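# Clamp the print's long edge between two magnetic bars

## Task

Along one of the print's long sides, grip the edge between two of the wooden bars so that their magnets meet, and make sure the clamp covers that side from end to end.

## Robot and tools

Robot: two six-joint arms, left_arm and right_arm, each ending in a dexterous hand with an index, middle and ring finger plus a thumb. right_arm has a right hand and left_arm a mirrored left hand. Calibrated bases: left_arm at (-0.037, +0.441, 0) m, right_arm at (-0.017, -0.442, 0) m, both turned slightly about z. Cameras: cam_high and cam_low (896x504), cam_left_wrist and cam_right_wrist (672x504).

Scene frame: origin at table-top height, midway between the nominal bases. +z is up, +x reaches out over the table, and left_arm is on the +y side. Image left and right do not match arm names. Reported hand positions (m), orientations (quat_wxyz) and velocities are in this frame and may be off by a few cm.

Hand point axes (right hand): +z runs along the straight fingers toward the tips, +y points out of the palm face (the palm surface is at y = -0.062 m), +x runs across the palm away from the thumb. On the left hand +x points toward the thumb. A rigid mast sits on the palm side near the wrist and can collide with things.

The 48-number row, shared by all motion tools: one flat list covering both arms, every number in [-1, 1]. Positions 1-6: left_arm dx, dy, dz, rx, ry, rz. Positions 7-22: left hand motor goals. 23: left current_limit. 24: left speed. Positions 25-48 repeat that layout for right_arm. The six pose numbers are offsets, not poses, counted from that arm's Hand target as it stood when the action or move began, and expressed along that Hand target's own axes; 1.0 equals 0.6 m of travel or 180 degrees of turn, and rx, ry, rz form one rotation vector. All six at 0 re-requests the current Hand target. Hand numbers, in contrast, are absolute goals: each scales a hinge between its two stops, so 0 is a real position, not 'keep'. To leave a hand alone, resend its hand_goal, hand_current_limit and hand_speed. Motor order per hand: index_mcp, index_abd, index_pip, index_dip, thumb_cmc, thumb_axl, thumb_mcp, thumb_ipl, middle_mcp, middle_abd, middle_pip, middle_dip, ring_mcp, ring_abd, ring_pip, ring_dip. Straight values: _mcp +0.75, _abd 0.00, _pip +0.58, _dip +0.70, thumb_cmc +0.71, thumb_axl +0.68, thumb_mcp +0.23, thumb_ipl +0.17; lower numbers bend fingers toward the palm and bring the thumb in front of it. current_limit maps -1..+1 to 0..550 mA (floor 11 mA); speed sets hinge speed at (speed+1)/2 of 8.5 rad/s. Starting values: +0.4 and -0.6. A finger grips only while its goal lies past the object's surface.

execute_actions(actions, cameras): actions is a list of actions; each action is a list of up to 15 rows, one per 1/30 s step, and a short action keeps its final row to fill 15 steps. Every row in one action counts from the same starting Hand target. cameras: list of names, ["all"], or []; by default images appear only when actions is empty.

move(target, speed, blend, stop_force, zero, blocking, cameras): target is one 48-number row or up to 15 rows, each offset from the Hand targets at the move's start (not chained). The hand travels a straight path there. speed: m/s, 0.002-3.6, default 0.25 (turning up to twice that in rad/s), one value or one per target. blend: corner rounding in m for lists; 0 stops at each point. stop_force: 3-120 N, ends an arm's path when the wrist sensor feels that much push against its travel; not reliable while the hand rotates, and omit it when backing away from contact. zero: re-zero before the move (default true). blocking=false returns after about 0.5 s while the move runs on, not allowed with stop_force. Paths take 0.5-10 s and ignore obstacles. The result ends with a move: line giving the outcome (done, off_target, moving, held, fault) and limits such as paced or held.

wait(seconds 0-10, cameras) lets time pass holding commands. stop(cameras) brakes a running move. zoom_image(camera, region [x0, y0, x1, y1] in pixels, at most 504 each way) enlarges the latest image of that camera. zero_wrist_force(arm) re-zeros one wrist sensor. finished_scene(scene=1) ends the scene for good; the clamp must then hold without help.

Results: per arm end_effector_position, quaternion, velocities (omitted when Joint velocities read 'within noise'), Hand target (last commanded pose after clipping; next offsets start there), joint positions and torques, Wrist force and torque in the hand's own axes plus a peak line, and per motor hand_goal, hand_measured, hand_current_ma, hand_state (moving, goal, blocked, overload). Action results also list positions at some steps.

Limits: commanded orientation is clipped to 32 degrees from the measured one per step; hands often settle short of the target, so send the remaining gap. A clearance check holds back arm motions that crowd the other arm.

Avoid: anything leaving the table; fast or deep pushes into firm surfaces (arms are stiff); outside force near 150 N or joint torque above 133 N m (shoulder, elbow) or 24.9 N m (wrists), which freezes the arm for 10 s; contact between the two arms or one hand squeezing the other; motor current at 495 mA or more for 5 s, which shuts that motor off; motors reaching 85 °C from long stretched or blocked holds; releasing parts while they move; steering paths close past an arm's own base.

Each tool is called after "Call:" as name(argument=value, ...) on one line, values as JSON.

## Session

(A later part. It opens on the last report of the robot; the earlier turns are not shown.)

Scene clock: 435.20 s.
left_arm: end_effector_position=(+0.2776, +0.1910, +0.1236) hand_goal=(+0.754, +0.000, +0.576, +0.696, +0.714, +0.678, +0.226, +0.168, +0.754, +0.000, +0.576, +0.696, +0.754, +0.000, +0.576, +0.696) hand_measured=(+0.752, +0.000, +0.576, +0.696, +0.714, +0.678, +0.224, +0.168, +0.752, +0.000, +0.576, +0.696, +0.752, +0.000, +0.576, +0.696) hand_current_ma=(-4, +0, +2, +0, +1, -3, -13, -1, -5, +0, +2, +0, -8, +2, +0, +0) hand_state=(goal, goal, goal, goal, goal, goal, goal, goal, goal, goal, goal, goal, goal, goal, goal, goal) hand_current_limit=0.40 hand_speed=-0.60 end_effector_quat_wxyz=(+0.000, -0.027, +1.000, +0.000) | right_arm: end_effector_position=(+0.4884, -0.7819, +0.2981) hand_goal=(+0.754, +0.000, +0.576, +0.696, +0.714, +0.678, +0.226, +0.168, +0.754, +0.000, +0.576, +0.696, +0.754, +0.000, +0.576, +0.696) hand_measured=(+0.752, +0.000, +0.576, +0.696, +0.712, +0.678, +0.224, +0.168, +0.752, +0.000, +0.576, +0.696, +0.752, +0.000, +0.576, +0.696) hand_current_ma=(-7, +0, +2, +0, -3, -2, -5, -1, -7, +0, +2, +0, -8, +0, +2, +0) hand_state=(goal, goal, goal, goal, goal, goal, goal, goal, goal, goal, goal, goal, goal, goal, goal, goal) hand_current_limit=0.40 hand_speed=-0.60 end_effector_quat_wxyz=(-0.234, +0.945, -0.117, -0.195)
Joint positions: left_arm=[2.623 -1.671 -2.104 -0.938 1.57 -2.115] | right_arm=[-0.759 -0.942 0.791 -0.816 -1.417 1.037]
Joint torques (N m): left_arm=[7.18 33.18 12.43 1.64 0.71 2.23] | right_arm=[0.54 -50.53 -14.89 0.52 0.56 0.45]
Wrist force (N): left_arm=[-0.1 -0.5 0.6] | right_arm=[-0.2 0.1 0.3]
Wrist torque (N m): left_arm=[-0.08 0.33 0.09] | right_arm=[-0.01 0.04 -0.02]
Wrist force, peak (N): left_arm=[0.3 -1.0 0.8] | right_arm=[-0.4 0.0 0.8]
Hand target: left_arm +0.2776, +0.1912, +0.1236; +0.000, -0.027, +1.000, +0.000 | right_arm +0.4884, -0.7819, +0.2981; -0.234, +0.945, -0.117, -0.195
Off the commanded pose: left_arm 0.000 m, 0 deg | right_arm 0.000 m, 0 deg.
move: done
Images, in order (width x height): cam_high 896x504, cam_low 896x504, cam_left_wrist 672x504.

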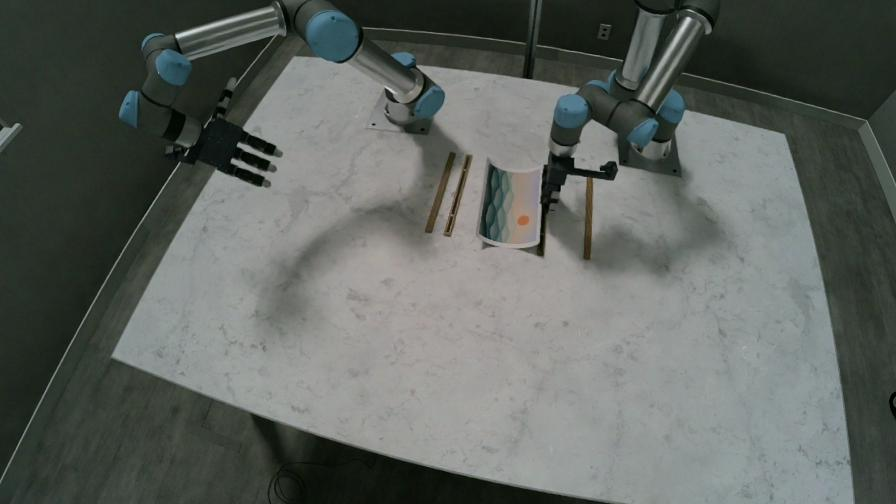

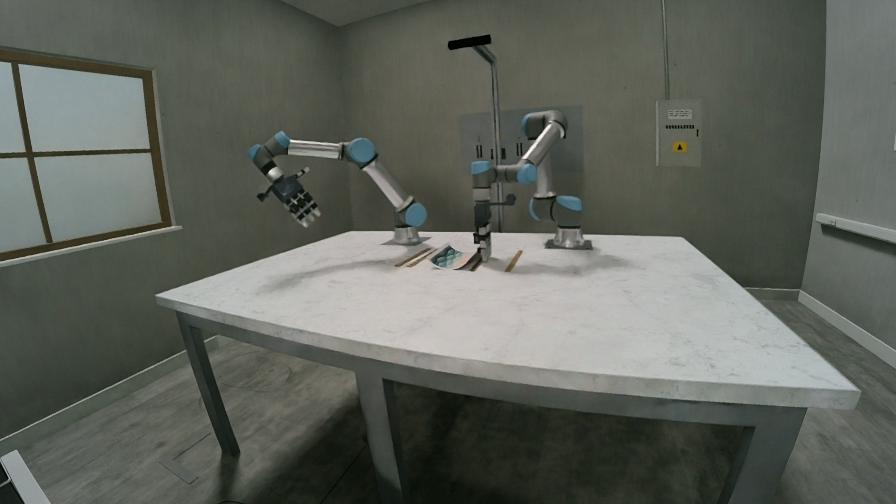

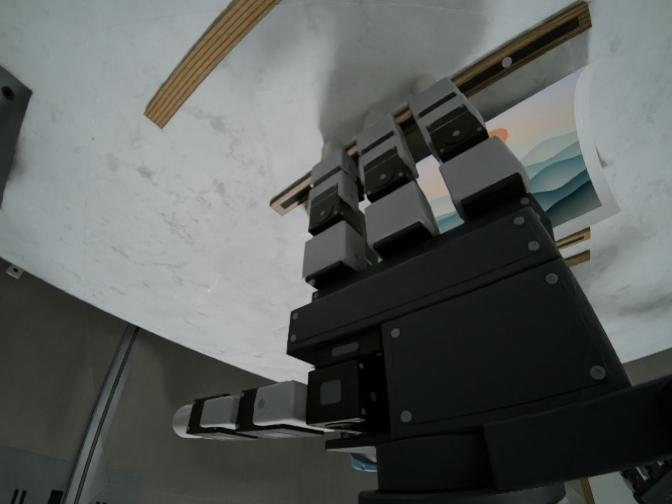

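Call:
move(target=[[0, -0.02, 0, 0, 0, 0, 0.754, 0, 0.576, 0.696, 0.714, 0.678, 0.226, 0.168, 0.754, 0, 0.576, 0.696, 0.754, 0, 0.576, 0.696, 0.4, -0.6, 0,0,0,0,0,0, 0.754, 0, 0.576, 0.696, 0.714, 0.678, 0.226, 0.168, 0.754, 0, 0.576, 0.696, 0.754, 0, 0.576, 0.696, 0.4, -0.6]], speed=0.03, cameras=["cam_left_wrist", "cam_high", "cam_low"])

Call:
zoom_image(camera="cam_left_wrist", region=[260, 0, 620, 260])

Call:
zoom_image(camera="cam_high", region=[510, 150, 600, 260])

Call:
zoom_image(camera="cam_low", region=[424, 238, 494, 276])

Scene clock: 460.37 s.
left_arm: end_effector_position=(+0.2782, +0.1790, +0.1236) hand_goal=(+0.754, +0.000, +0.576, +0.696, +0.714, +0.678, +0.226, +0.168, +0.754, +0.000, +0.576, +0.696, +0.754, +0.000, +0.576, +0.696) hand_measured=(+0.752, +0.000, +0.576, +0.696, +0.714, +0.678, +0.224, +0.168, +0.752, +0.000, +0.576, +0.696, +0.752, +0.000, +0.576, +0.696) hand_current_ma=(-4, +0, +2, +0, +1, -3, -13, -1, -5, +0, +2, +0, -8, +2, +0, +0) hand_state=(goal, goal, goal, goal, goal, goal, goal, goal, goal, goal, goal, goal, goal, goal, goal, goal) hand_current_limit=0.40 hand_speed=-0.60 end_effector_quat_wxyz=(+0.000, -0.027, +1.000, +0.000) | right_arm: end_effector_position=(+0.4884, -0.7819, +0.2981) hand_goal=(+0.754, +0.000, +0.576, +0.696, +0.714, +0.678, +0.226, +0.168, +0.754, +0.000, +0.576, +0.696, +0.754, +0.000, +0.576, +0.696) hand_measured=(+0.752, +0.000, +0.576, +0.696, +0.712, +0.678, +0.224, +0.168, +0.752, +0.000, +0.576, +0.696, +0.752, +0.000, +0.576, +0.696) hand_current_ma=(-7, +0, +2, +0, -3, -2, -5, -1, -7, +0, +2, +0, -8, +0, +2, +0) hand_state=(goal, goal, goal, goal, goal, goal, goal, goal, goal, goal, goal, goal, goal, goal, goal, goal) hand_current_limit=0.40 hand_speed=-0.60 end_effector_quat_wxyz=(-0.234, +0.945, -0.117, -0.195)
Joint positions: left_arm=[2.601 -1.692 -2.08 -0.941 1.57 -2.137] | right_arm=[-0.759 -0.942 0.791 -0.816 -1.417 1.037]
Joint torques (N m): left_arm=[9.13 33.77 12.88 1.75 -1.48 2.11] | right_arm=[0.86 -50.25 -14.43 0.5 0.64 0.47]
Wrist force (N): left_arm=[0.1 -0.7 0.8] | right_arm=[-0.2 0.0 0.3]
Wrist torque (N m): left_arm=[-0.12 0.30 0.12] | right_arm=[-0.02 0.03 -0.02]
Wrist force, peak (N): left_arm=[-0.3 -1.3 0.7] | right_arm=[-0.1 0.4 1.0]
Hand target: left_arm +0.2783, +0.1792, +0.1236; +0.000, -0.027, +1.000, +0.000 | right_arm +0.4884, -0.7819, +0.2981; -0.234, +0.945, -0.117, -0.195
Off the commanded pose: left_arm 0.000 m, 0 deg | right_arm 0.000 m, 0 deg.
move: done
Images, in order (width x height): cam_high 896x504, cam_low 896x504, cam_left_wrist 672x504.

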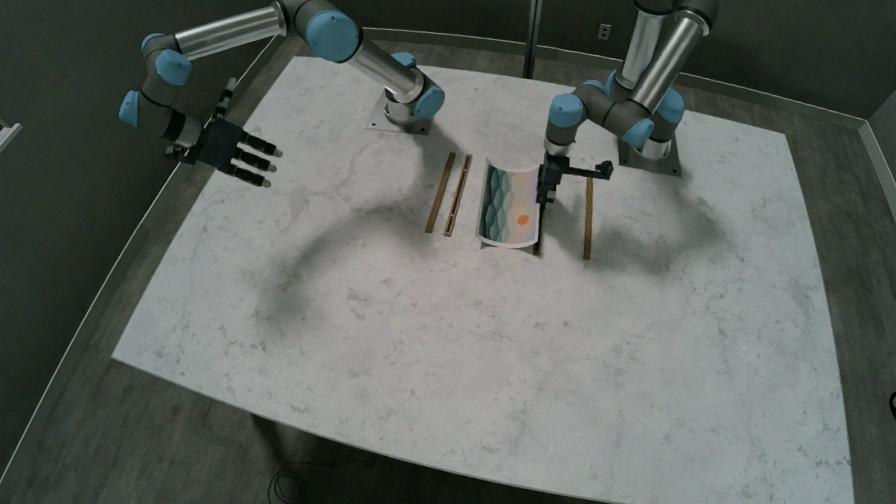

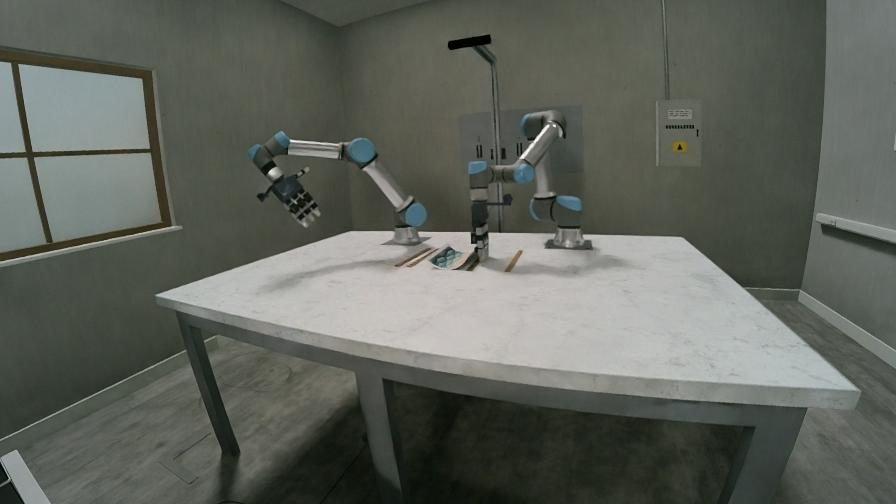

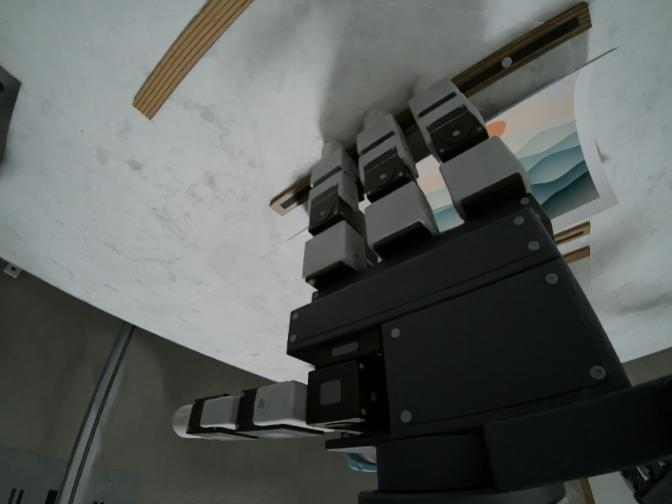

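Scaled by 1.400 from the camera's 672x504 image, which has a finer 960x720 frame.

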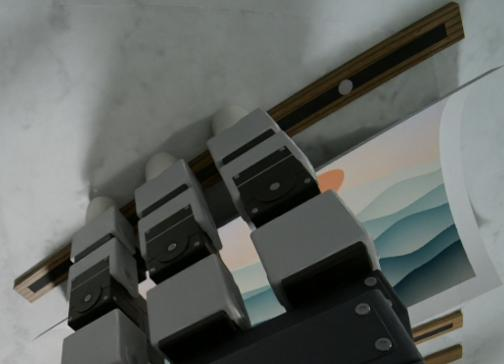

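Scaled by 4.582 from the camera's 896x504 image, which has a finer 1280x720 frame.

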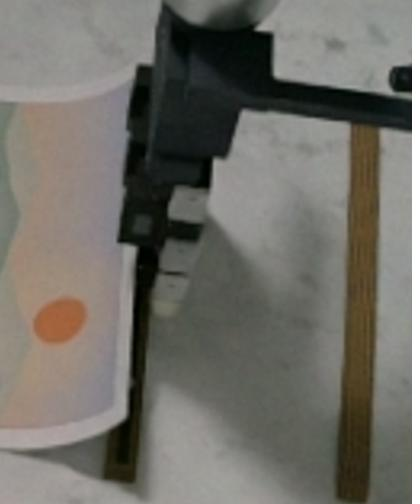

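Scaled by 7.200 from the camera's 896x504 image, which has a finer 1280x720 frame.

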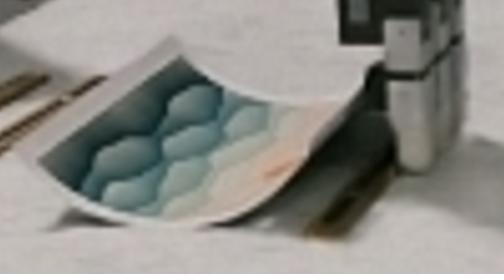

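Call:
zoom_image(camera="cam_left_wrist", region=[530, 0, 670, 105])

Call:
zoom_image(camera="cam_left_wrist", region=[250, 170, 390, 275])

Call:
zoom_image(camera="cam_high", region=[470, 220, 550, 260])

Scaled by 3.600 from the camera's 672x504 image, which has a finer 960x720 frame.

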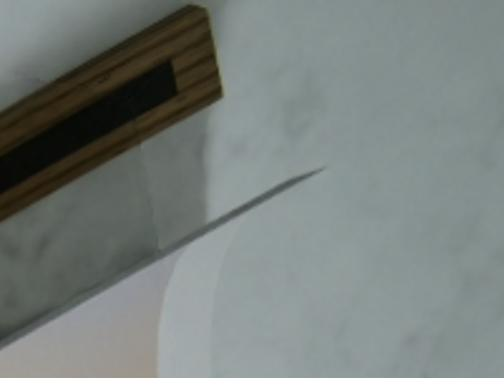

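Scaled by 3.600 from the camera's 672x504 image, which has a finer 960x720 frame.

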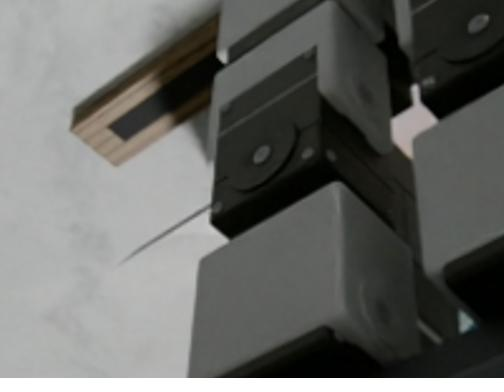

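Scaled by 6.300 from the camera's 896x504 image, which has a finer 1280x720 frame.

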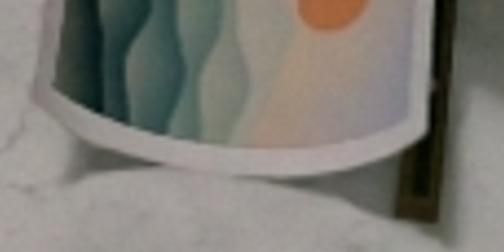

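Call:
move(target=[[-0.0023, -0.0045, 0, 0, 0, 0.00637, 0.754, 0, 0.576, 0.696, 0.714, 0.678, 0.226, 0.168, 0.754, 0, 0.576, 0.696, 0.754, 0, 0.576, 0.696, 0.4, -0.6, 0,0,0,0,0,0, 0.754, 0, 0.576, 0.696, 0.714, 0.678, 0.226, 0.168, 0.754, 0, 0.576, 0.696, 0.754, 0, 0.576, 0.696, 0.4, -0.6]], speed=0.03, cameras=["cam_left_wrist"])

Call:
zoom_image(camera="cam_left_wrist", region=[260, 0, 660, 300])

Scene clock: 536.43 s.
left_arm: end_effector_position=(+0.2798, +0.1765, +0.1236) hand_goal=(+0.754, +0.000, +0.576, +0.696, +0.714, +0.678, +0.226, +0.168, +0.754, +0.000, +0.576, +0.696, +0.754, +0.000, +0.576, +0.696) hand_measured=(+0.752, +0.000, +0.576, +0.696, +0.714, +0.678, +0.224, +0.168, +0.752, +0.000, +0.576, +0.696, +0.752, +0.000, +0.576, +0.696) hand_current_ma=(-4, +0, +2, +0, +1, -3, -13, -1, -5, +0, +2, +0, -11, +2, +0, +0) hand_state=(goal, goal, goal, goal, goal, goal, goal, goal, goal, goal, goal, goal, goal, goal, goal, goal) hand_current_limit=0.40 hand_speed=-0.60 end_effector_quat_wxyz=(+0.000, -0.017, +1.000, +0.000) | right_arm: end_effector_position=(+0.4884, -0.7819, +0.2981) hand_goal=(+0.754, +0.000, +0.576, +0.696, +0.714, +0.678, +0.226, +0.168, +0.754, +0.000, +0.576, +0.696, +0.754, +0.000, +0.576, +0.696) hand_measured=(+0.752, +0.000, +0.576, +0.696, +0.712, +0.678, +0.224, +0.168, +0.752, +0.000, +0.576, +0.696, +0.752, +0.000, +0.576, +0.696) hand_current_ma=(-7, +0, +2, +0, -3, -2, -5, -1, -7, +0, +2, +0, -8, +0, +2, +0) hand_state=(goal, goal, goal, goal, goal, goal, goal, goal, goal, goal, goal, goal, goal, goal, goal, goal) hand_current_limit=0.40 hand_speed=-0.60 end_effector_quat_wxyz=(-0.234, +0.945, -0.117, -0.195)
Joint positions: left_arm=[2.595 -1.696 -2.075 -0.942 1.57 -2.123] | right_arm=[-0.759 -0.942 0.791 -0.816 -1.417 1.037]
Joint torques (N m): left_arm=[-3.19 19.89 20.38 1.19 1.88 0.28] | right_arm=[-0.24 -50.79 -14.28 0.44 0.64 0.47]
Wrist force (N): left_arm=[0.0 -0.4 0.4] | right_arm=[-0.4 -0.1 0.4]
Wrist torque (N m): left_arm=[-0.04 0.31 -0.01] | right_arm=[-0.03 0.07 -0.04]
Wrist force, peak (N): left_arm=[-0.2 -1.1 1.4] | right_arm=[0.0 0.2 1.1]
Hand target: left_arm +0.2798, +0.1766, +0.1236; +0.000, -0.017, +1.000, +0.000 | right_arm +0.4884, -0.7819, +0.2981; -0.234, +0.945, -0.117, -0.195
Off the commanded pose: left_arm 0.000 m, 0 deg | right_arm 0.000 m, 0 deg.
move: done
Images, in order (width x height): cam_left_wrist 672x504.

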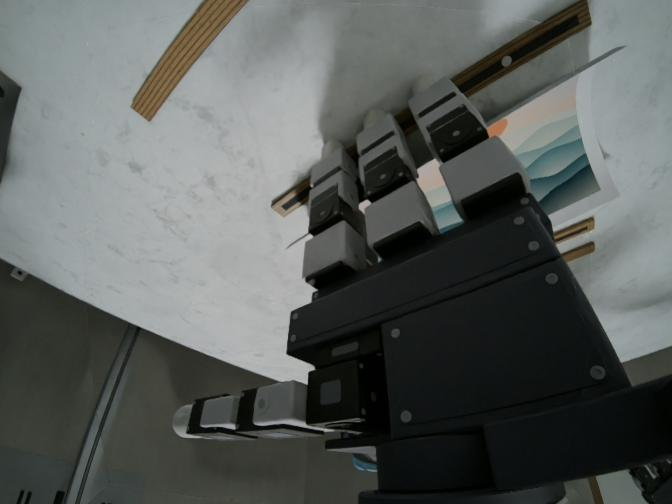

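Scaled by 1.260 from the camera's 672x504 image, which has a finer 960x720 frame.

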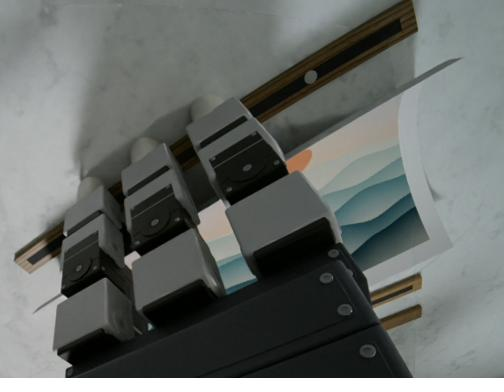

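Call:
move(target=[[0.0033, -0.0031, 0, 0, 0, -0.00828, 0.754, 0, 0.576, 0.696, 0.714, 0.678, 0.226, 0.168, 0.754, 0, 0.576, 0.696, 0.754, 0, 0.576, 0.696, 0.4, -0.6, 0,0,0,0,0,0, 0.754, 0, 0.576, 0.696, 0.714, 0.678, 0.226, 0.168, 0.754, 0, 0.576, 0.696, 0.754, 0, 0.576, 0.696, 0.4, -0.6]], speed=0.03, cameras=["cam_left_wrist", "cam_high"])

Call:
zoom_image(camera="cam_left_wrist", region=[260, 0, 660, 300])

Call:
zoom_image(camera="cam_high", region=[470, 150, 600, 265])

Scene clock: 566.07 s.
left_arm: end_effector_position=(+0.2778, +0.1746, +0.1236) hand_goal=(+0.754, +0.000, +0.576, +0.696, +0.714, +0.678, +0.226, +0.168, +0.754, +0.000, +0.576, +0.696, +0.754, +0.000, +0.576, +0.696) hand_measured=(+0.752, +0.000, +0.576, +0.696, +0.714, +0.678, +0.224, +0.168, +0.752, +0.000, +0.576, +0.696, +0.752, +0.000, +0.576, +0.696) hand_current_ma=(-6, +0, +2, +0, +1, -3, -13, -1, -5, +0, +2, +0, -11, +2, +0, +0) hand_state=(goal, goal, goal, goal, goal, goal, goal, goal, goal, goal, goal, goal, goal, goal, goal, goal) hand_current_limit=0.40 hand_speed=-0.60 end_effector_quat_wxyz=(+0.000, -0.030, +1.000, +0.000) end_effector_velocity=(+0.001, +0.000, +0.000) end_effector_angular_velocity=(+0.000, -0.001, -0.005) | right_arm: end_effector_position=(+0.4884, -0.7819, +0.2981) hand_goal=(+0.754, +0.000, +0.576, +0.696, +0.714, +0.678, +0.226, +0.168, +0.754, +0.000, +0.576, +0.696, +0.754, +0.000, +0.576, +0.696) hand_measured=(+0.752, +0.000, +0.576, +0.696, +0.712, +0.678, +0.224, +0.168, +0.752, +0.000, +0.576, +0.696, +0.752, +0.000, +0.576, +0.696) hand_current_ma=(-7, +0, +2, +0, -3, -2, -5, -1, -7, +0, +2, +0, -8, +0, +2, +0) hand_state=(goal, goal, goal, goal, goal, goal, goal, goal, goal, goal, goal, goal, goal, goal, goal, goal) hand_current_limit=0.40 hand_speed=-0.60 end_effector_quat_wxyz=(-0.234, +0.945, -0.117, -0.195)
Joint positions: left_arm=[2.593 -1.699 -2.072 -0.942 1.57 -2.151] | right_arm=[-0.759 -0.942 0.791 -0.816 -1.417 1.037]
Joint velocities: left_arm=[0 0.001 0 0 0 0.005] | right_arm=[within noise]
Joint torques (N m): left_arm=[-7.33 16.91 22.69 1.16 -1.63 2.45] | right_arm=[-0.14 -50.26 -14.43 0.46 0.74 0.4]
Wrist force (N): left_arm=[0.2 -0.8 0.7] | right_arm=[0.3 -0.3 0.7]
Wrist torque (N m): left_arm=[-0.09 0.33 0.14] | right_arm=[-0.09 -0.03 0.01]
Wrist force, peak (N): left_arm=[-0.6 -1.1 0.8] | right_arm=[-0.6 0.1 0.8]
Hand target: left_arm +0.2779, +0.1746, +0.1236; +0.000, -0.030, +1.000, +0.000 | right_arm +0.4884, -0.7819, +0.2981; -0.234, +0.945, -0.117, -0.195
Off the commanded pose: left_arm 0.000 m, 0 deg | right_arm 0.000 m, 0 deg.
move: done
Images, in order (width x height): cam_high 896x504, cam_left_wrist 672x504.

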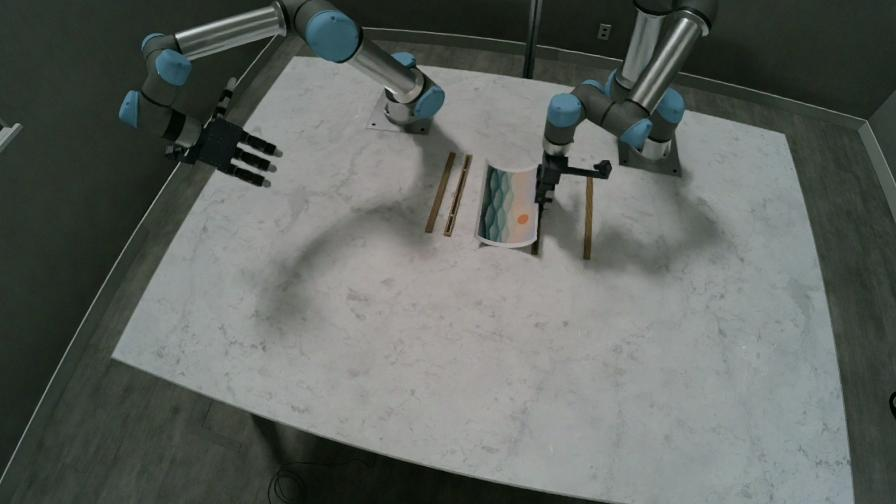

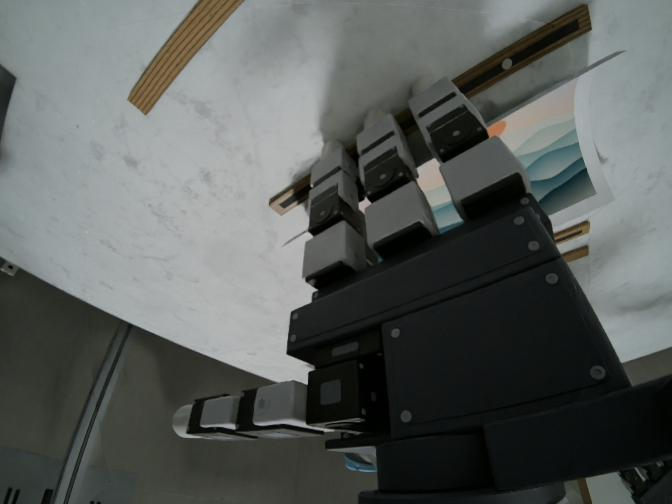

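Scaled by 1.260 from the camera's 672x504 image, which has a finer 960x720 frame.

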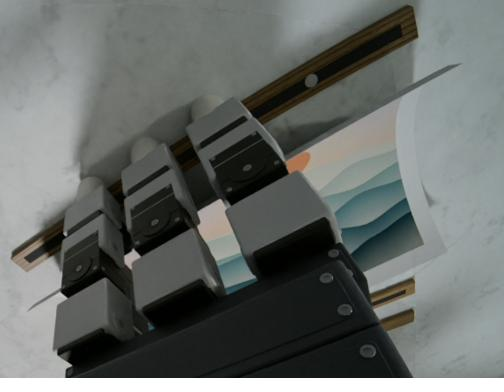

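Scaled by 3.877 from the camera's 896x504 image, which has a finer 1280x720 frame.

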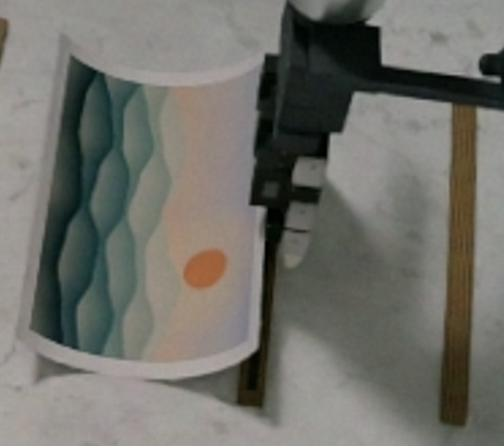

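Call:
move(target=[[0.0035, -0.0035, 0, 0, 0, -0.00955, 0.754, 0, 0.576, 0.696, 0.714, 0.678, 0.226, 0.168, 0.754, 0, 0.576, 0.696, 0.754, 0, 0.576, 0.696, 0.4, -0.6, 0,0,0,0,0,0, 0.754, 0, 0.576, 0.696, 0.714, 0.678, 0.226, 0.168, 0.754, 0, 0.576, 0.696, 0.754, 0, 0.576, 0.696, 0.4, -0.6]], speed=0.03, cameras=["cam_left_wrist", "cam_high"])

Call:
zoom_image(camera="cam_left_wrist", region=[260, 0, 660, 300])

Call:
zoom_image(camera="cam_high", region=[510, 170, 570, 265])

Scene clock: 585.87 s.
left_arm: end_effector_position=(+0.2759, +0.1724, +0.1236) hand_goal=(+0.754, +0.000, +0.576, +0.696, +0.714, +0.678, +0.226, +0.168, +0.754, +0.000, +0.576, +0.696, +0.754, +0.000, +0.576, +0.696) hand_measured=(+0.752, +0.000, +0.576, +0.696, +0.714, +0.678, +0.224, +0.168, +0.752, +0.000, +0.576, +0.696, +0.752, +0.000, +0.576, +0.696) hand_current_ma=(-8, +0, +1, +0, +1, -3, -13, -1, -5, +0, +2, +0, -11, +2, +0, +0) hand_state=(goal, goal, goal, goal, goal, goal, goal, goal, goal, goal, goal, goal, goal, goal, goal, goal) hand_current_limit=0.40 hand_speed=-0.60 end_effector_quat_wxyz=(+0.000, -0.045, +0.999, +0.000) end_effector_velocity=(+0.000, +0.000, +0.000) end_effector_angular_velocity=(-0.001, +0.000, -0.006) | right_arm: end_effector_position=(+0.4884, -0.7819, +0.2981) hand_goal=(+0.754, +0.000, +0.576, +0.696, +0.714, +0.678, +0.226, +0.168, +0.754, +0.000, +0.576, +0.696, +0.754, +0.000, +0.576, +0.696) hand_measured=(+0.752, +0.000, +0.576, +0.696, +0.712, +0.678, +0.224, +0.168, +0.752, +0.000, +0.576, +0.696, +0.752, +0.000, +0.576, +0.696) hand_current_ma=(-7, +0, +2, +0, -3, -2, -5, -1, -7, +0, +2, +0, -8, +0, +2, +0) hand_state=(goal, goal, goal, goal, goal, goal, goal, goal, goal, goal, goal, goal, goal, goal, goal, goal) hand_current_limit=0.40 hand_speed=-0.60 end_effector_quat_wxyz=(-0.234, +0.945, -0.117, -0.195)
Joint positions: left_arm=[2.591 -1.702 -2.069 -0.943 1.57 -2.183] | right_arm=[-0.759 -0.942 0.791 -0.816 -1.417 1.037]
Joint velocities: left_arm=[0 0 0 0.001 -0.001 0.005] | right_arm=[within noise]
Joint torques (N m): left_arm=[-8.44 17.56 21.88 1.25 1.52 2.85] | right_arm=[-0.2 -50.38 -14.2 0.41 0.72 0.24]
Wrist force (N): left_arm=[0.0 -0.8 0.7] | right_arm=[-0.1 0.1 0.5]
Wrist torque (N m): left_arm=[-0.10 0.37 0.12] | right_arm=[-0.03 0.02 0.00]
Wrist force, peak (N): left_arm=[-0.1 -1.2 1.0] | right_arm=[0.1 0.2 1.0]
Hand target: left_arm +0.2759, +0.1724, +0.1236; +0.000, -0.045, +0.999, +0.000 | right_arm +0.4884, -0.7819, +0.2981; -0.234, +0.945, -0.117, -0.195
Off the commanded pose: left_arm 0.000 m, 0 deg | right_arm 0.000 m, 0 deg.
move: done
Images, in order (width x height): cam_high 896x504, cam_left_wrist 672x504.

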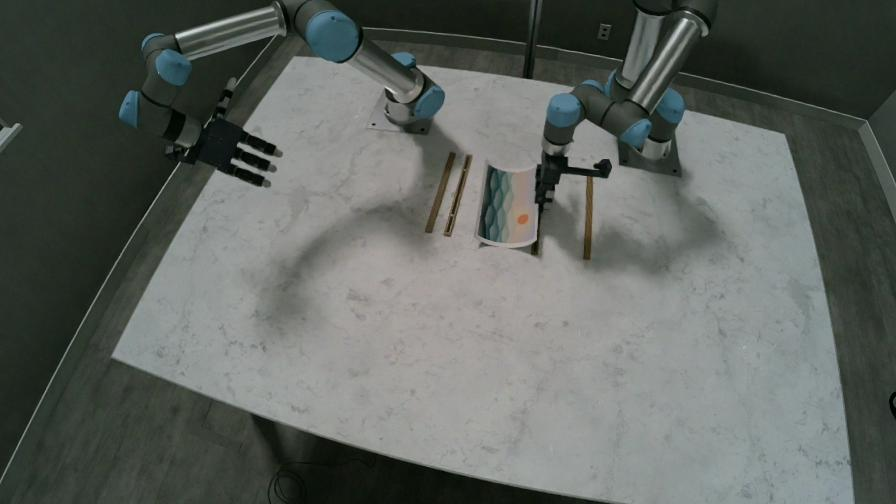

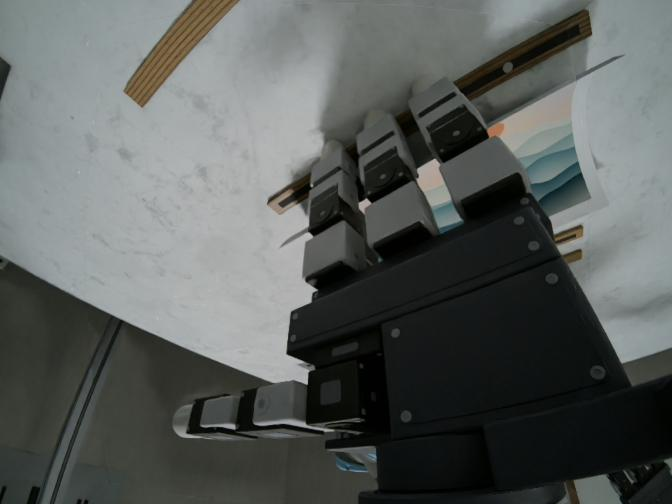

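Scaled by 1.260 from the camera's 672x504 image, which has a finer 960x720 frame.

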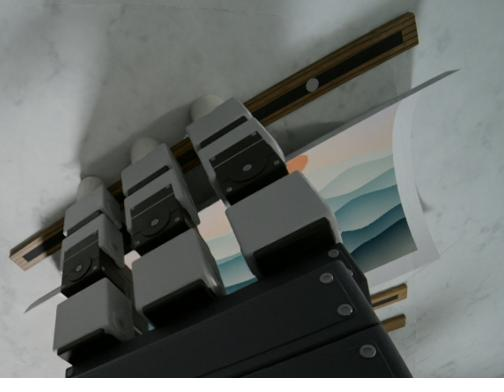

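Scaled by 5.305 from the camera's 896x504 image, which has a finer 1280x720 frame.

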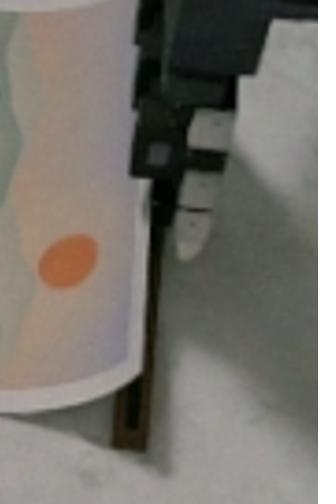

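Call:
move(target=[[0, 0.075, 0, 0, 0, 0, 0.754, 0, 0.576, 0.696, 0.714, 0.678, 0.226, 0.168, 0.754, 0, 0.576, 0.696, 0.754, 0, 0.576, 0.696, 0.4, -0.6, 0,0,0,0,0,0, 0.754, 0, 0.576, 0.696, 0.714, 0.678, 0.226, 0.168, 0.754, 0, 0.576, 0.696, 0.754, 0, 0.576, 0.696, 0.4, -0.6], [-0.02, 0.15, -0.25, 0, 0, 0, 0.754, 0, 0.576, 0.696, 0.714, 0.678, 0.226, 0.168, 0.754, 0, 0.576, 0.696, 0.754, 0, 0.576, 0.696, 0.4, -0.6, 0,0,0,0,0,0, 0.754, 0, 0.576, 0.696, 0.714, 0.678, 0.226, 0.168, 0.754, 0, 0.576, 0.696, 0.754, 0, 0.576, 0.696, 0.4, -0.6]], speed=[0.06, 0.15], blend=0.02, cameras=["cam_left_wrist", "cam_high", "cam_low"])

Call:
zoom_image(camera="cam_high", region=[470, 150, 600, 265])

Call:
zoom_image(camera="cam_left_wrist", region=[240, 0, 660, 315])

Call:
zoom_image(camera="cam_low", region=[424, 238, 494, 276])

Scene clock: 605.23 s.
left_arm: end_effector_position=(+0.2798, +0.2633, +0.2735) hand_goal=(+0.754, +0.000, +0.576, +0.696, +0.714, +0.678, +0.226, +0.168, +0.754, +0.000, +0.576, +0.696, +0.754, +0.000, +0.576, +0.696) hand_measured=(+0.752, +0.000, +0.576, +0.696, +0.714, +0.678, +0.224, +0.168, +0.752, +0.000, +0.576, +0.696, +0.752, +0.000, +0.576, +0.696) hand_current_ma=(-8, +0, +1, +0, +1, -3, -13, -1, -5, +0, +2, +0, -11, +2, +0, +0) hand_state=(goal, goal, goal, goal, goal, goal, goal, goal, goal, goal, goal, goal, goal, goal, goal, goal) hand_current_limit=0.40 hand_speed=-0.60 end_effector_quat_wxyz=(+0.000, -0.045, +0.999, +0.000) | right_arm: end_effector_position=(+0.4884, -0.7819, +0.2981) hand_goal=(+0.754, +0.000, +0.576, +0.696, +0.714, +0.678, +0.226, +0.168, +0.754, +0.000, +0.576, +0.696, +0.754, +0.000, +0.576, +0.696) hand_measured=(+0.752, +0.000, +0.576, +0.696, +0.712, +0.678, +0.224, +0.168, +0.752, +0.000, +0.576, +0.696, +0.752, +0.000, +0.576, +0.696) hand_current_ma=(-7, +0, +2, +0, -3, -2, -5, -1, -7, +0, +2, +0, -8, +0, +2, +0) hand_state=(goal, goal, goal, goal, goal, goal, goal, goal, goal, goal, goal, goal, goal, goal, goal, goal) hand_current_limit=0.40 hand_speed=-0.60 end_effector_quat_wxyz=(-0.234, +0.945, -0.117, -0.195)
Joint positions: left_arm=[2.782 -1.402 -1.94 -1.37 1.57 -1.992] | right_arm=[-0.759 -0.942 0.791 -0.816 -1.417 1.037]
Joint torques (N m): left_arm=[-10.8 7.31 26.78 1.26 -1.9 -2.4] | right_arm=[-0.58 -50.72 -14.87 0.51 0.84 0.42]
Wrist force (N): left_arm=[-0.2 -0.5 0.6] | right_arm=[0.1 0.3 0.6]
Wrist torque (N m): left_arm=[-0.03 0.37 0.10] | right_arm=[-0.01 -0.01 0.01]
Wrist force, peak (N): left_arm=[0.0 -1.5 1.1] | right_arm=[-0.2 0.2 1.0]
Hand target: left_arm +0.2798, +0.2632, +0.2735; +0.000, -0.045, +0.999, +0.000 | right_arm +0.4884, -0.7819, +0.2981; -0.234, +0.945, -0.117, -0.195
Off the commanded pose: left_arm 0.000 m, 0 deg | right_arm 0.000 m, 0 deg.
move: done
Images, in order (width x height): cam_high 896x504, cam_low 896x504, cam_left_wrist 672x504.

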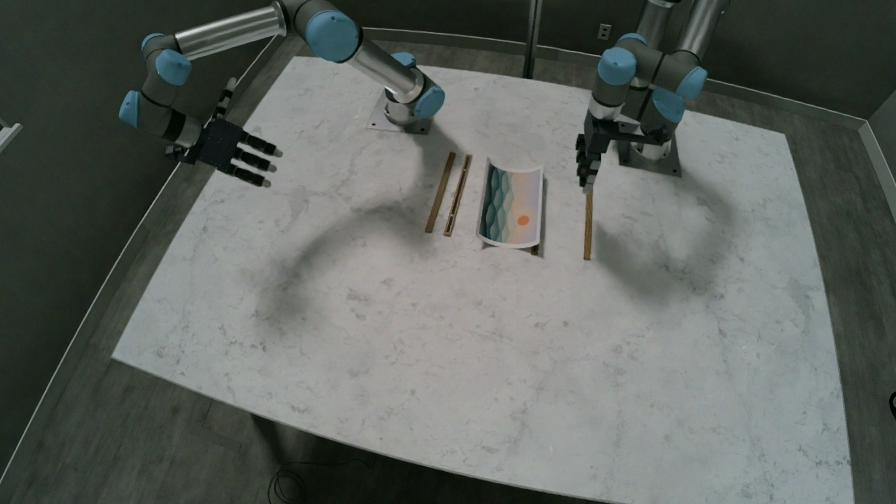

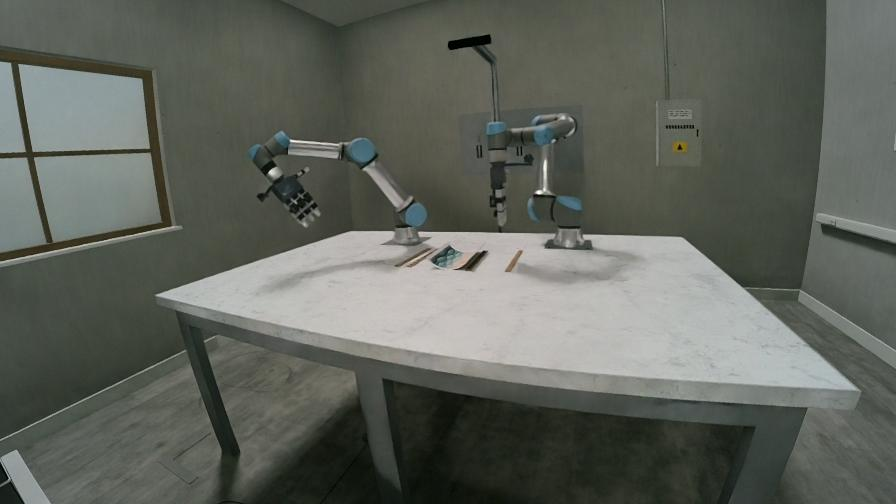

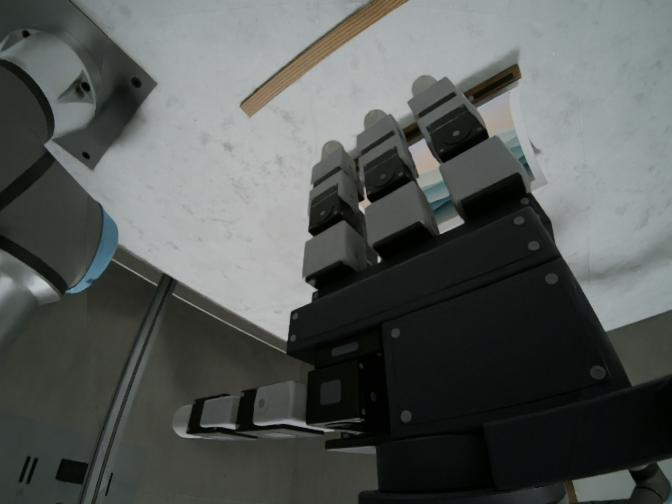

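Scaled by 3.877 from the camera's 896x504 image, which has a finer 1280x720 frame.

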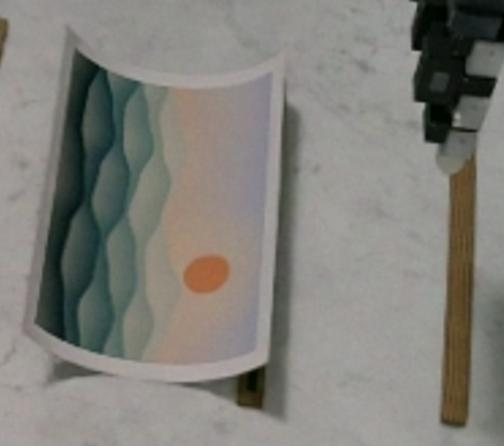

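Scaled by 1.200 from the camera's 672x504 image, which has a finer 960x720 frame.

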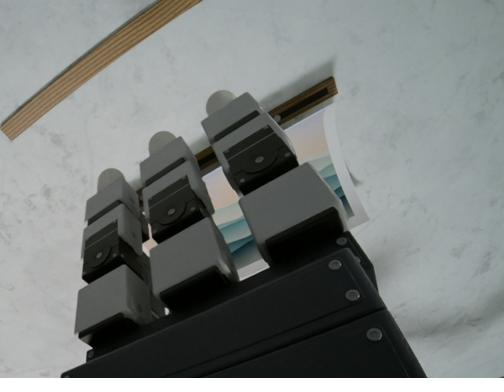

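Scaled by 7.200 from the camera's 896x504 image, which has a finer 1280x720 frame.

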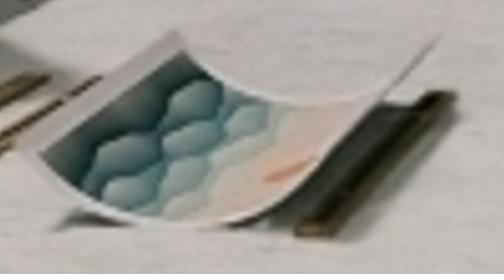

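Call:
zoom_image(camera="cam_left_wrist", region=[460, 50, 570, 132])

Call:
zoom_image(camera="cam_left_wrist", region=[290, 100, 420, 200])

Call:
zoom_image(camera="cam_high", region=[520, 220, 560, 260])

Scaled by 4.582 from the camera's 672x504 image, which has a finer 960x720 frame.

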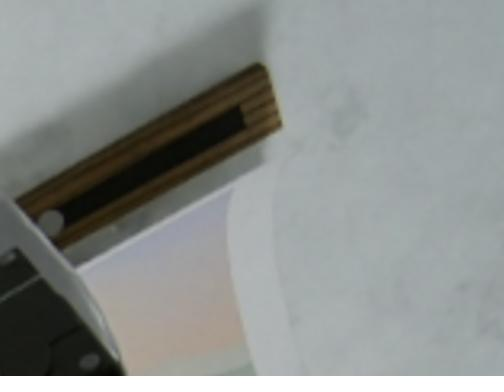

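Scaled by 3.877 from the camera's 672x504 image, which has a finer 960x720 frame.

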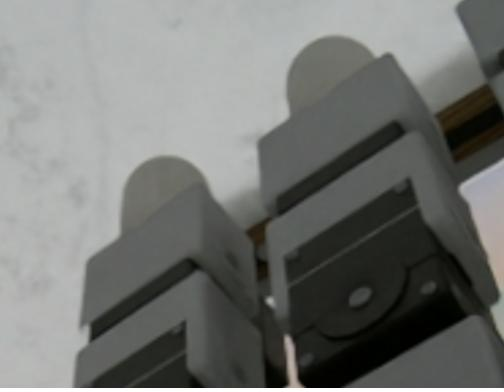

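Scaled by 12.600 from the camera's 896x504 image, which has a finer 1280x720 frame.

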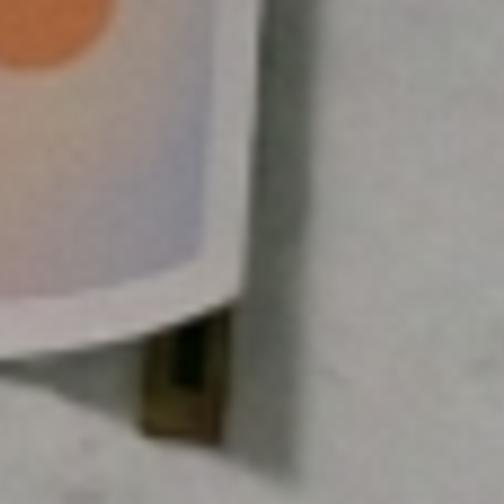

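Call:
move(target=[[-0.1119, -0.3953, 0.0208, -0.1045, -0.2534, 0.2897, 0.754, 0, 0.576, 0.696, 0.714, 0.678, 0.226, 0.168, 0.754, 0, 0.576, 0.696, 0.754, 0, 0.576, 0.696, 0.4, -0.6, 0,0,0,0,0,0, 0.754, 0, 0.576, 0.696, 0.714, 0.678, 0.226, 0.168, 0.754, 0, 0.576, 0.696, 0.754, 0, 0.576, 0.696, 0.4, -0.6]], speed=0.2, cameras=["cam_left_wrist", "cam_high"])

Call:
zoom_image(camera="cam_left_wrist", region=[120, 0, 420, 252])

Call:
zoom_image(camera="cam_left_wrist", region=[120, 200, 420, 452])

Scene clock: 678.63 s.
left_arm: end_effector_position=(+0.3681, +0.0331, +0.2611) hand_goal=(+0.754, +0.000, +0.576, +0.696, +0.714, +0.678, +0.226, +0.168, +0.754, +0.000, +0.576, +0.696, +0.754, +0.000, +0.576, +0.696) hand_measured=(+0.756, +0.000, +0.576, +0.696, +0.716, +0.678, +0.224, +0.168, +0.756, +0.000, +0.576, +0.696, +0.756, +0.000, +0.576, +0.696) hand_current_ma=(+10, +0, +1, +0, +11, -3, -13, -1, +10, +0, +2, +0, +10, +2, +0, +0) hand_state=(goal, goal, goal, goal, goal, goal, goal, goal, goal, goal, goal, goal, goal, goal, goal, goal) hand_current_limit=0.40 hand_speed=-0.60 end_effector_quat_wxyz=(+0.365, +0.389, +0.829, +0.170) | right_arm: end_effector_position=(+0.4884, -0.7819, +0.2981) hand_goal=(+0.754, +0.000, +0.576, +0.696, +0.714, +0.678, +0.226, +0.168, +0.754, +0.000, +0.576, +0.696, +0.754, +0.000, +0.576, +0.696) hand_measured=(+0.752, +0.000, +0.576, +0.696, +0.712, +0.678, +0.224, +0.168, +0.752, +0.000, +0.576, +0.696, +0.752, +0.000, +0.576, +0.696) hand_current_ma=(-7, +0, +2, +0, -3, -2, -5, -1, -7, +0, +2, +0, -8, +0, +2, +0) hand_state=(goal, goal, goal, goal, goal, goal, goal, goal, goal, goal, goal, goal, goal, goal, goal, goal) hand_current_limit=0.40 hand_speed=-0.60 end_effector_quat_wxyz=(-0.234, +0.945, -0.117, -0.195)
Joint positions: left_arm=[2.199 -1.846 -1.98 -0.297 2.192 -1.413] | right_arm=[-0.759 -0.942 0.791 -0.816 -1.417 1.037]
Joint torques (N m): left_arm=[8 35.26 12.85 4.03 -0.76 0.11] | right_arm=[0.12 -50.2 -14.13 0.3 0.96 0.43]
Wrist force (N): left_arm=[-0.3 -1.0 -0.6] | right_arm=[-0.4 -0.1 1.0]
Wrist torque (N m): left_arm=[0.15 0.46 0.22] | right_arm=[-0.09 0.05 -0.04]
Wrist force, peak (N): left_arm=[-0.7 -1.9 -0.6] | right_arm=[-0.2 0.4 1.3]
Hand target: left_arm +0.3681, +0.0331, +0.2612; +0.365, +0.389, +0.829, +0.170 | right_arm +0.4884, -0.7819, +0.2981; -0.234, +0.945, -0.117, -0.195
Off the commanded pose: left_arm 0.000 m, 0 deg | right_arm 0.000 m, 0 deg.
move: done
Images, in order (width x height): cam_high 896x504, cam_left_wrist 672x504.

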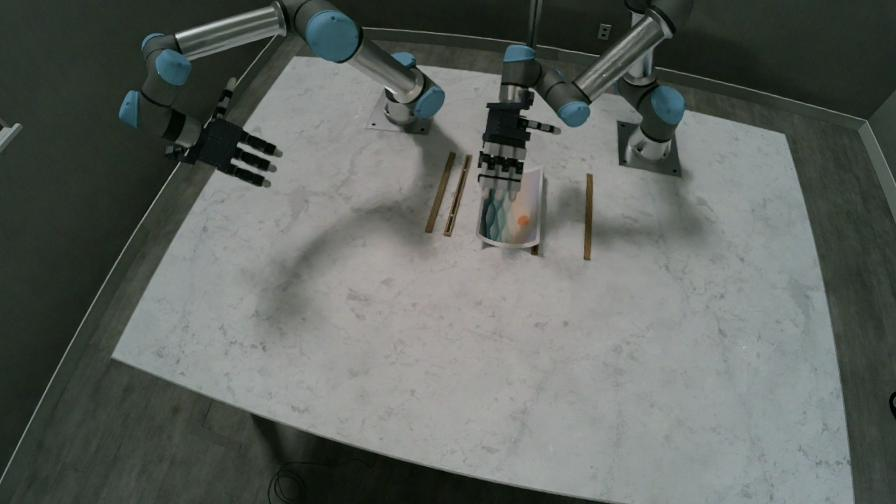

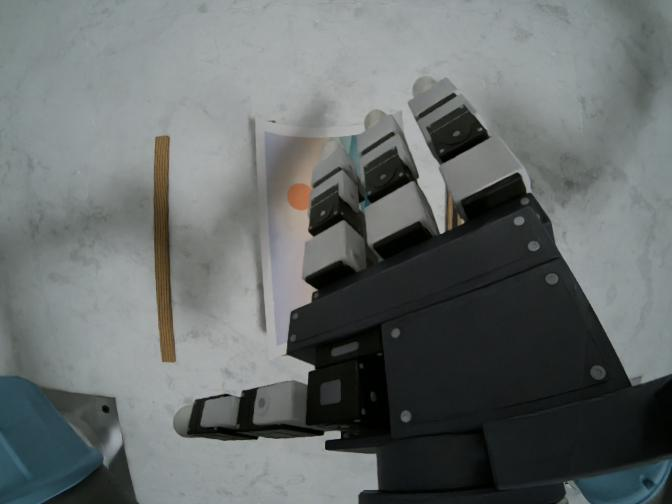

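Scaled by 1.680 from the camera's 672x504 image, which has a finer 960x720 frame.

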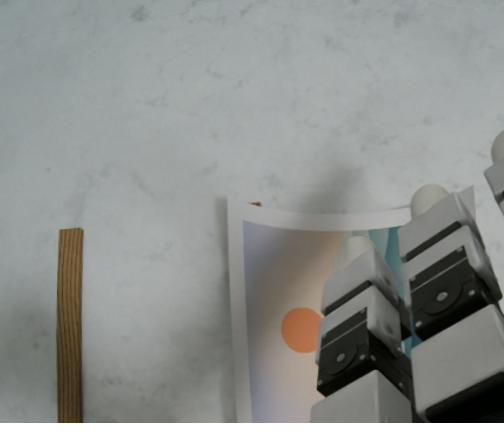

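Scaled by 1.680 from the camera's 672x504 image, which has a finer 960x720 frame.

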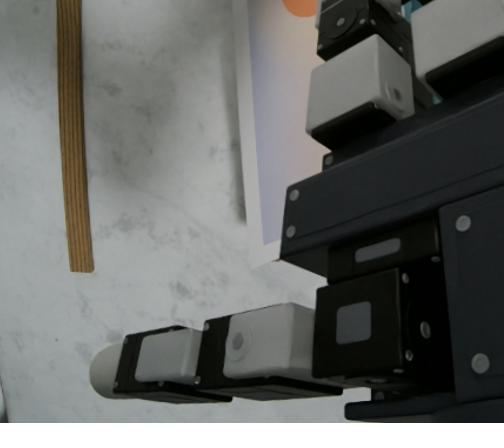

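Call:
zoom_image(camera="cam_left_wrist", region=[240, 100, 300, 145])

Call:
zoom_image(camera="cam_left_wrist", region=[250, 310, 330, 370])

Call:
zoom_image(camera="cam_high", region=[470, 150, 600, 265])

Scaled by 8.400 from the camera's 672x504 image, which has a finer 960x720 frame.

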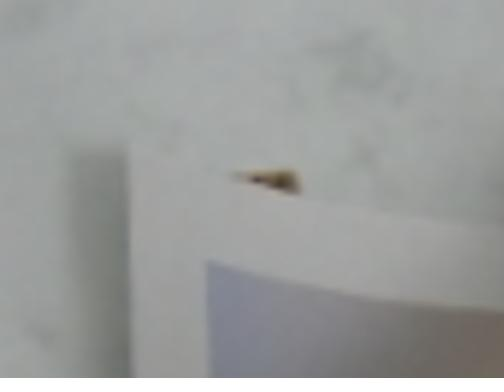

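Scaled by 6.300 from the camera's 672x504 image, which has a finer 960x720 frame.

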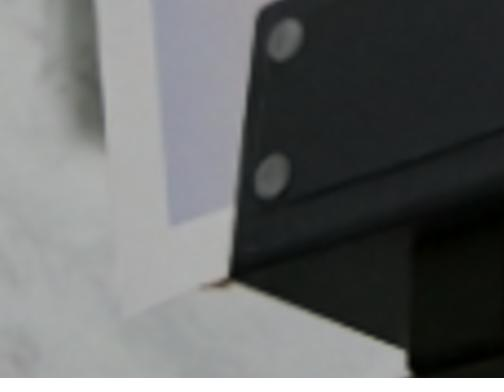

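Scaled by 3.877 from the camera's 896x504 image, which has a finer 1280x720 frame.

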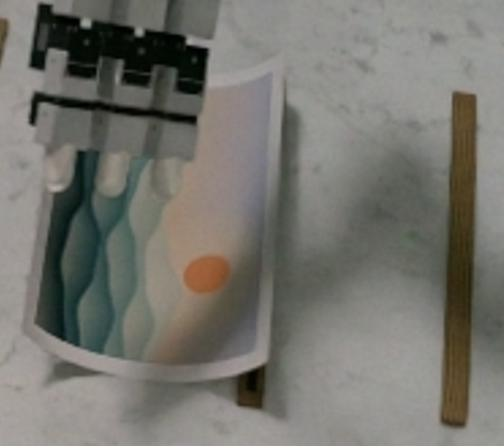

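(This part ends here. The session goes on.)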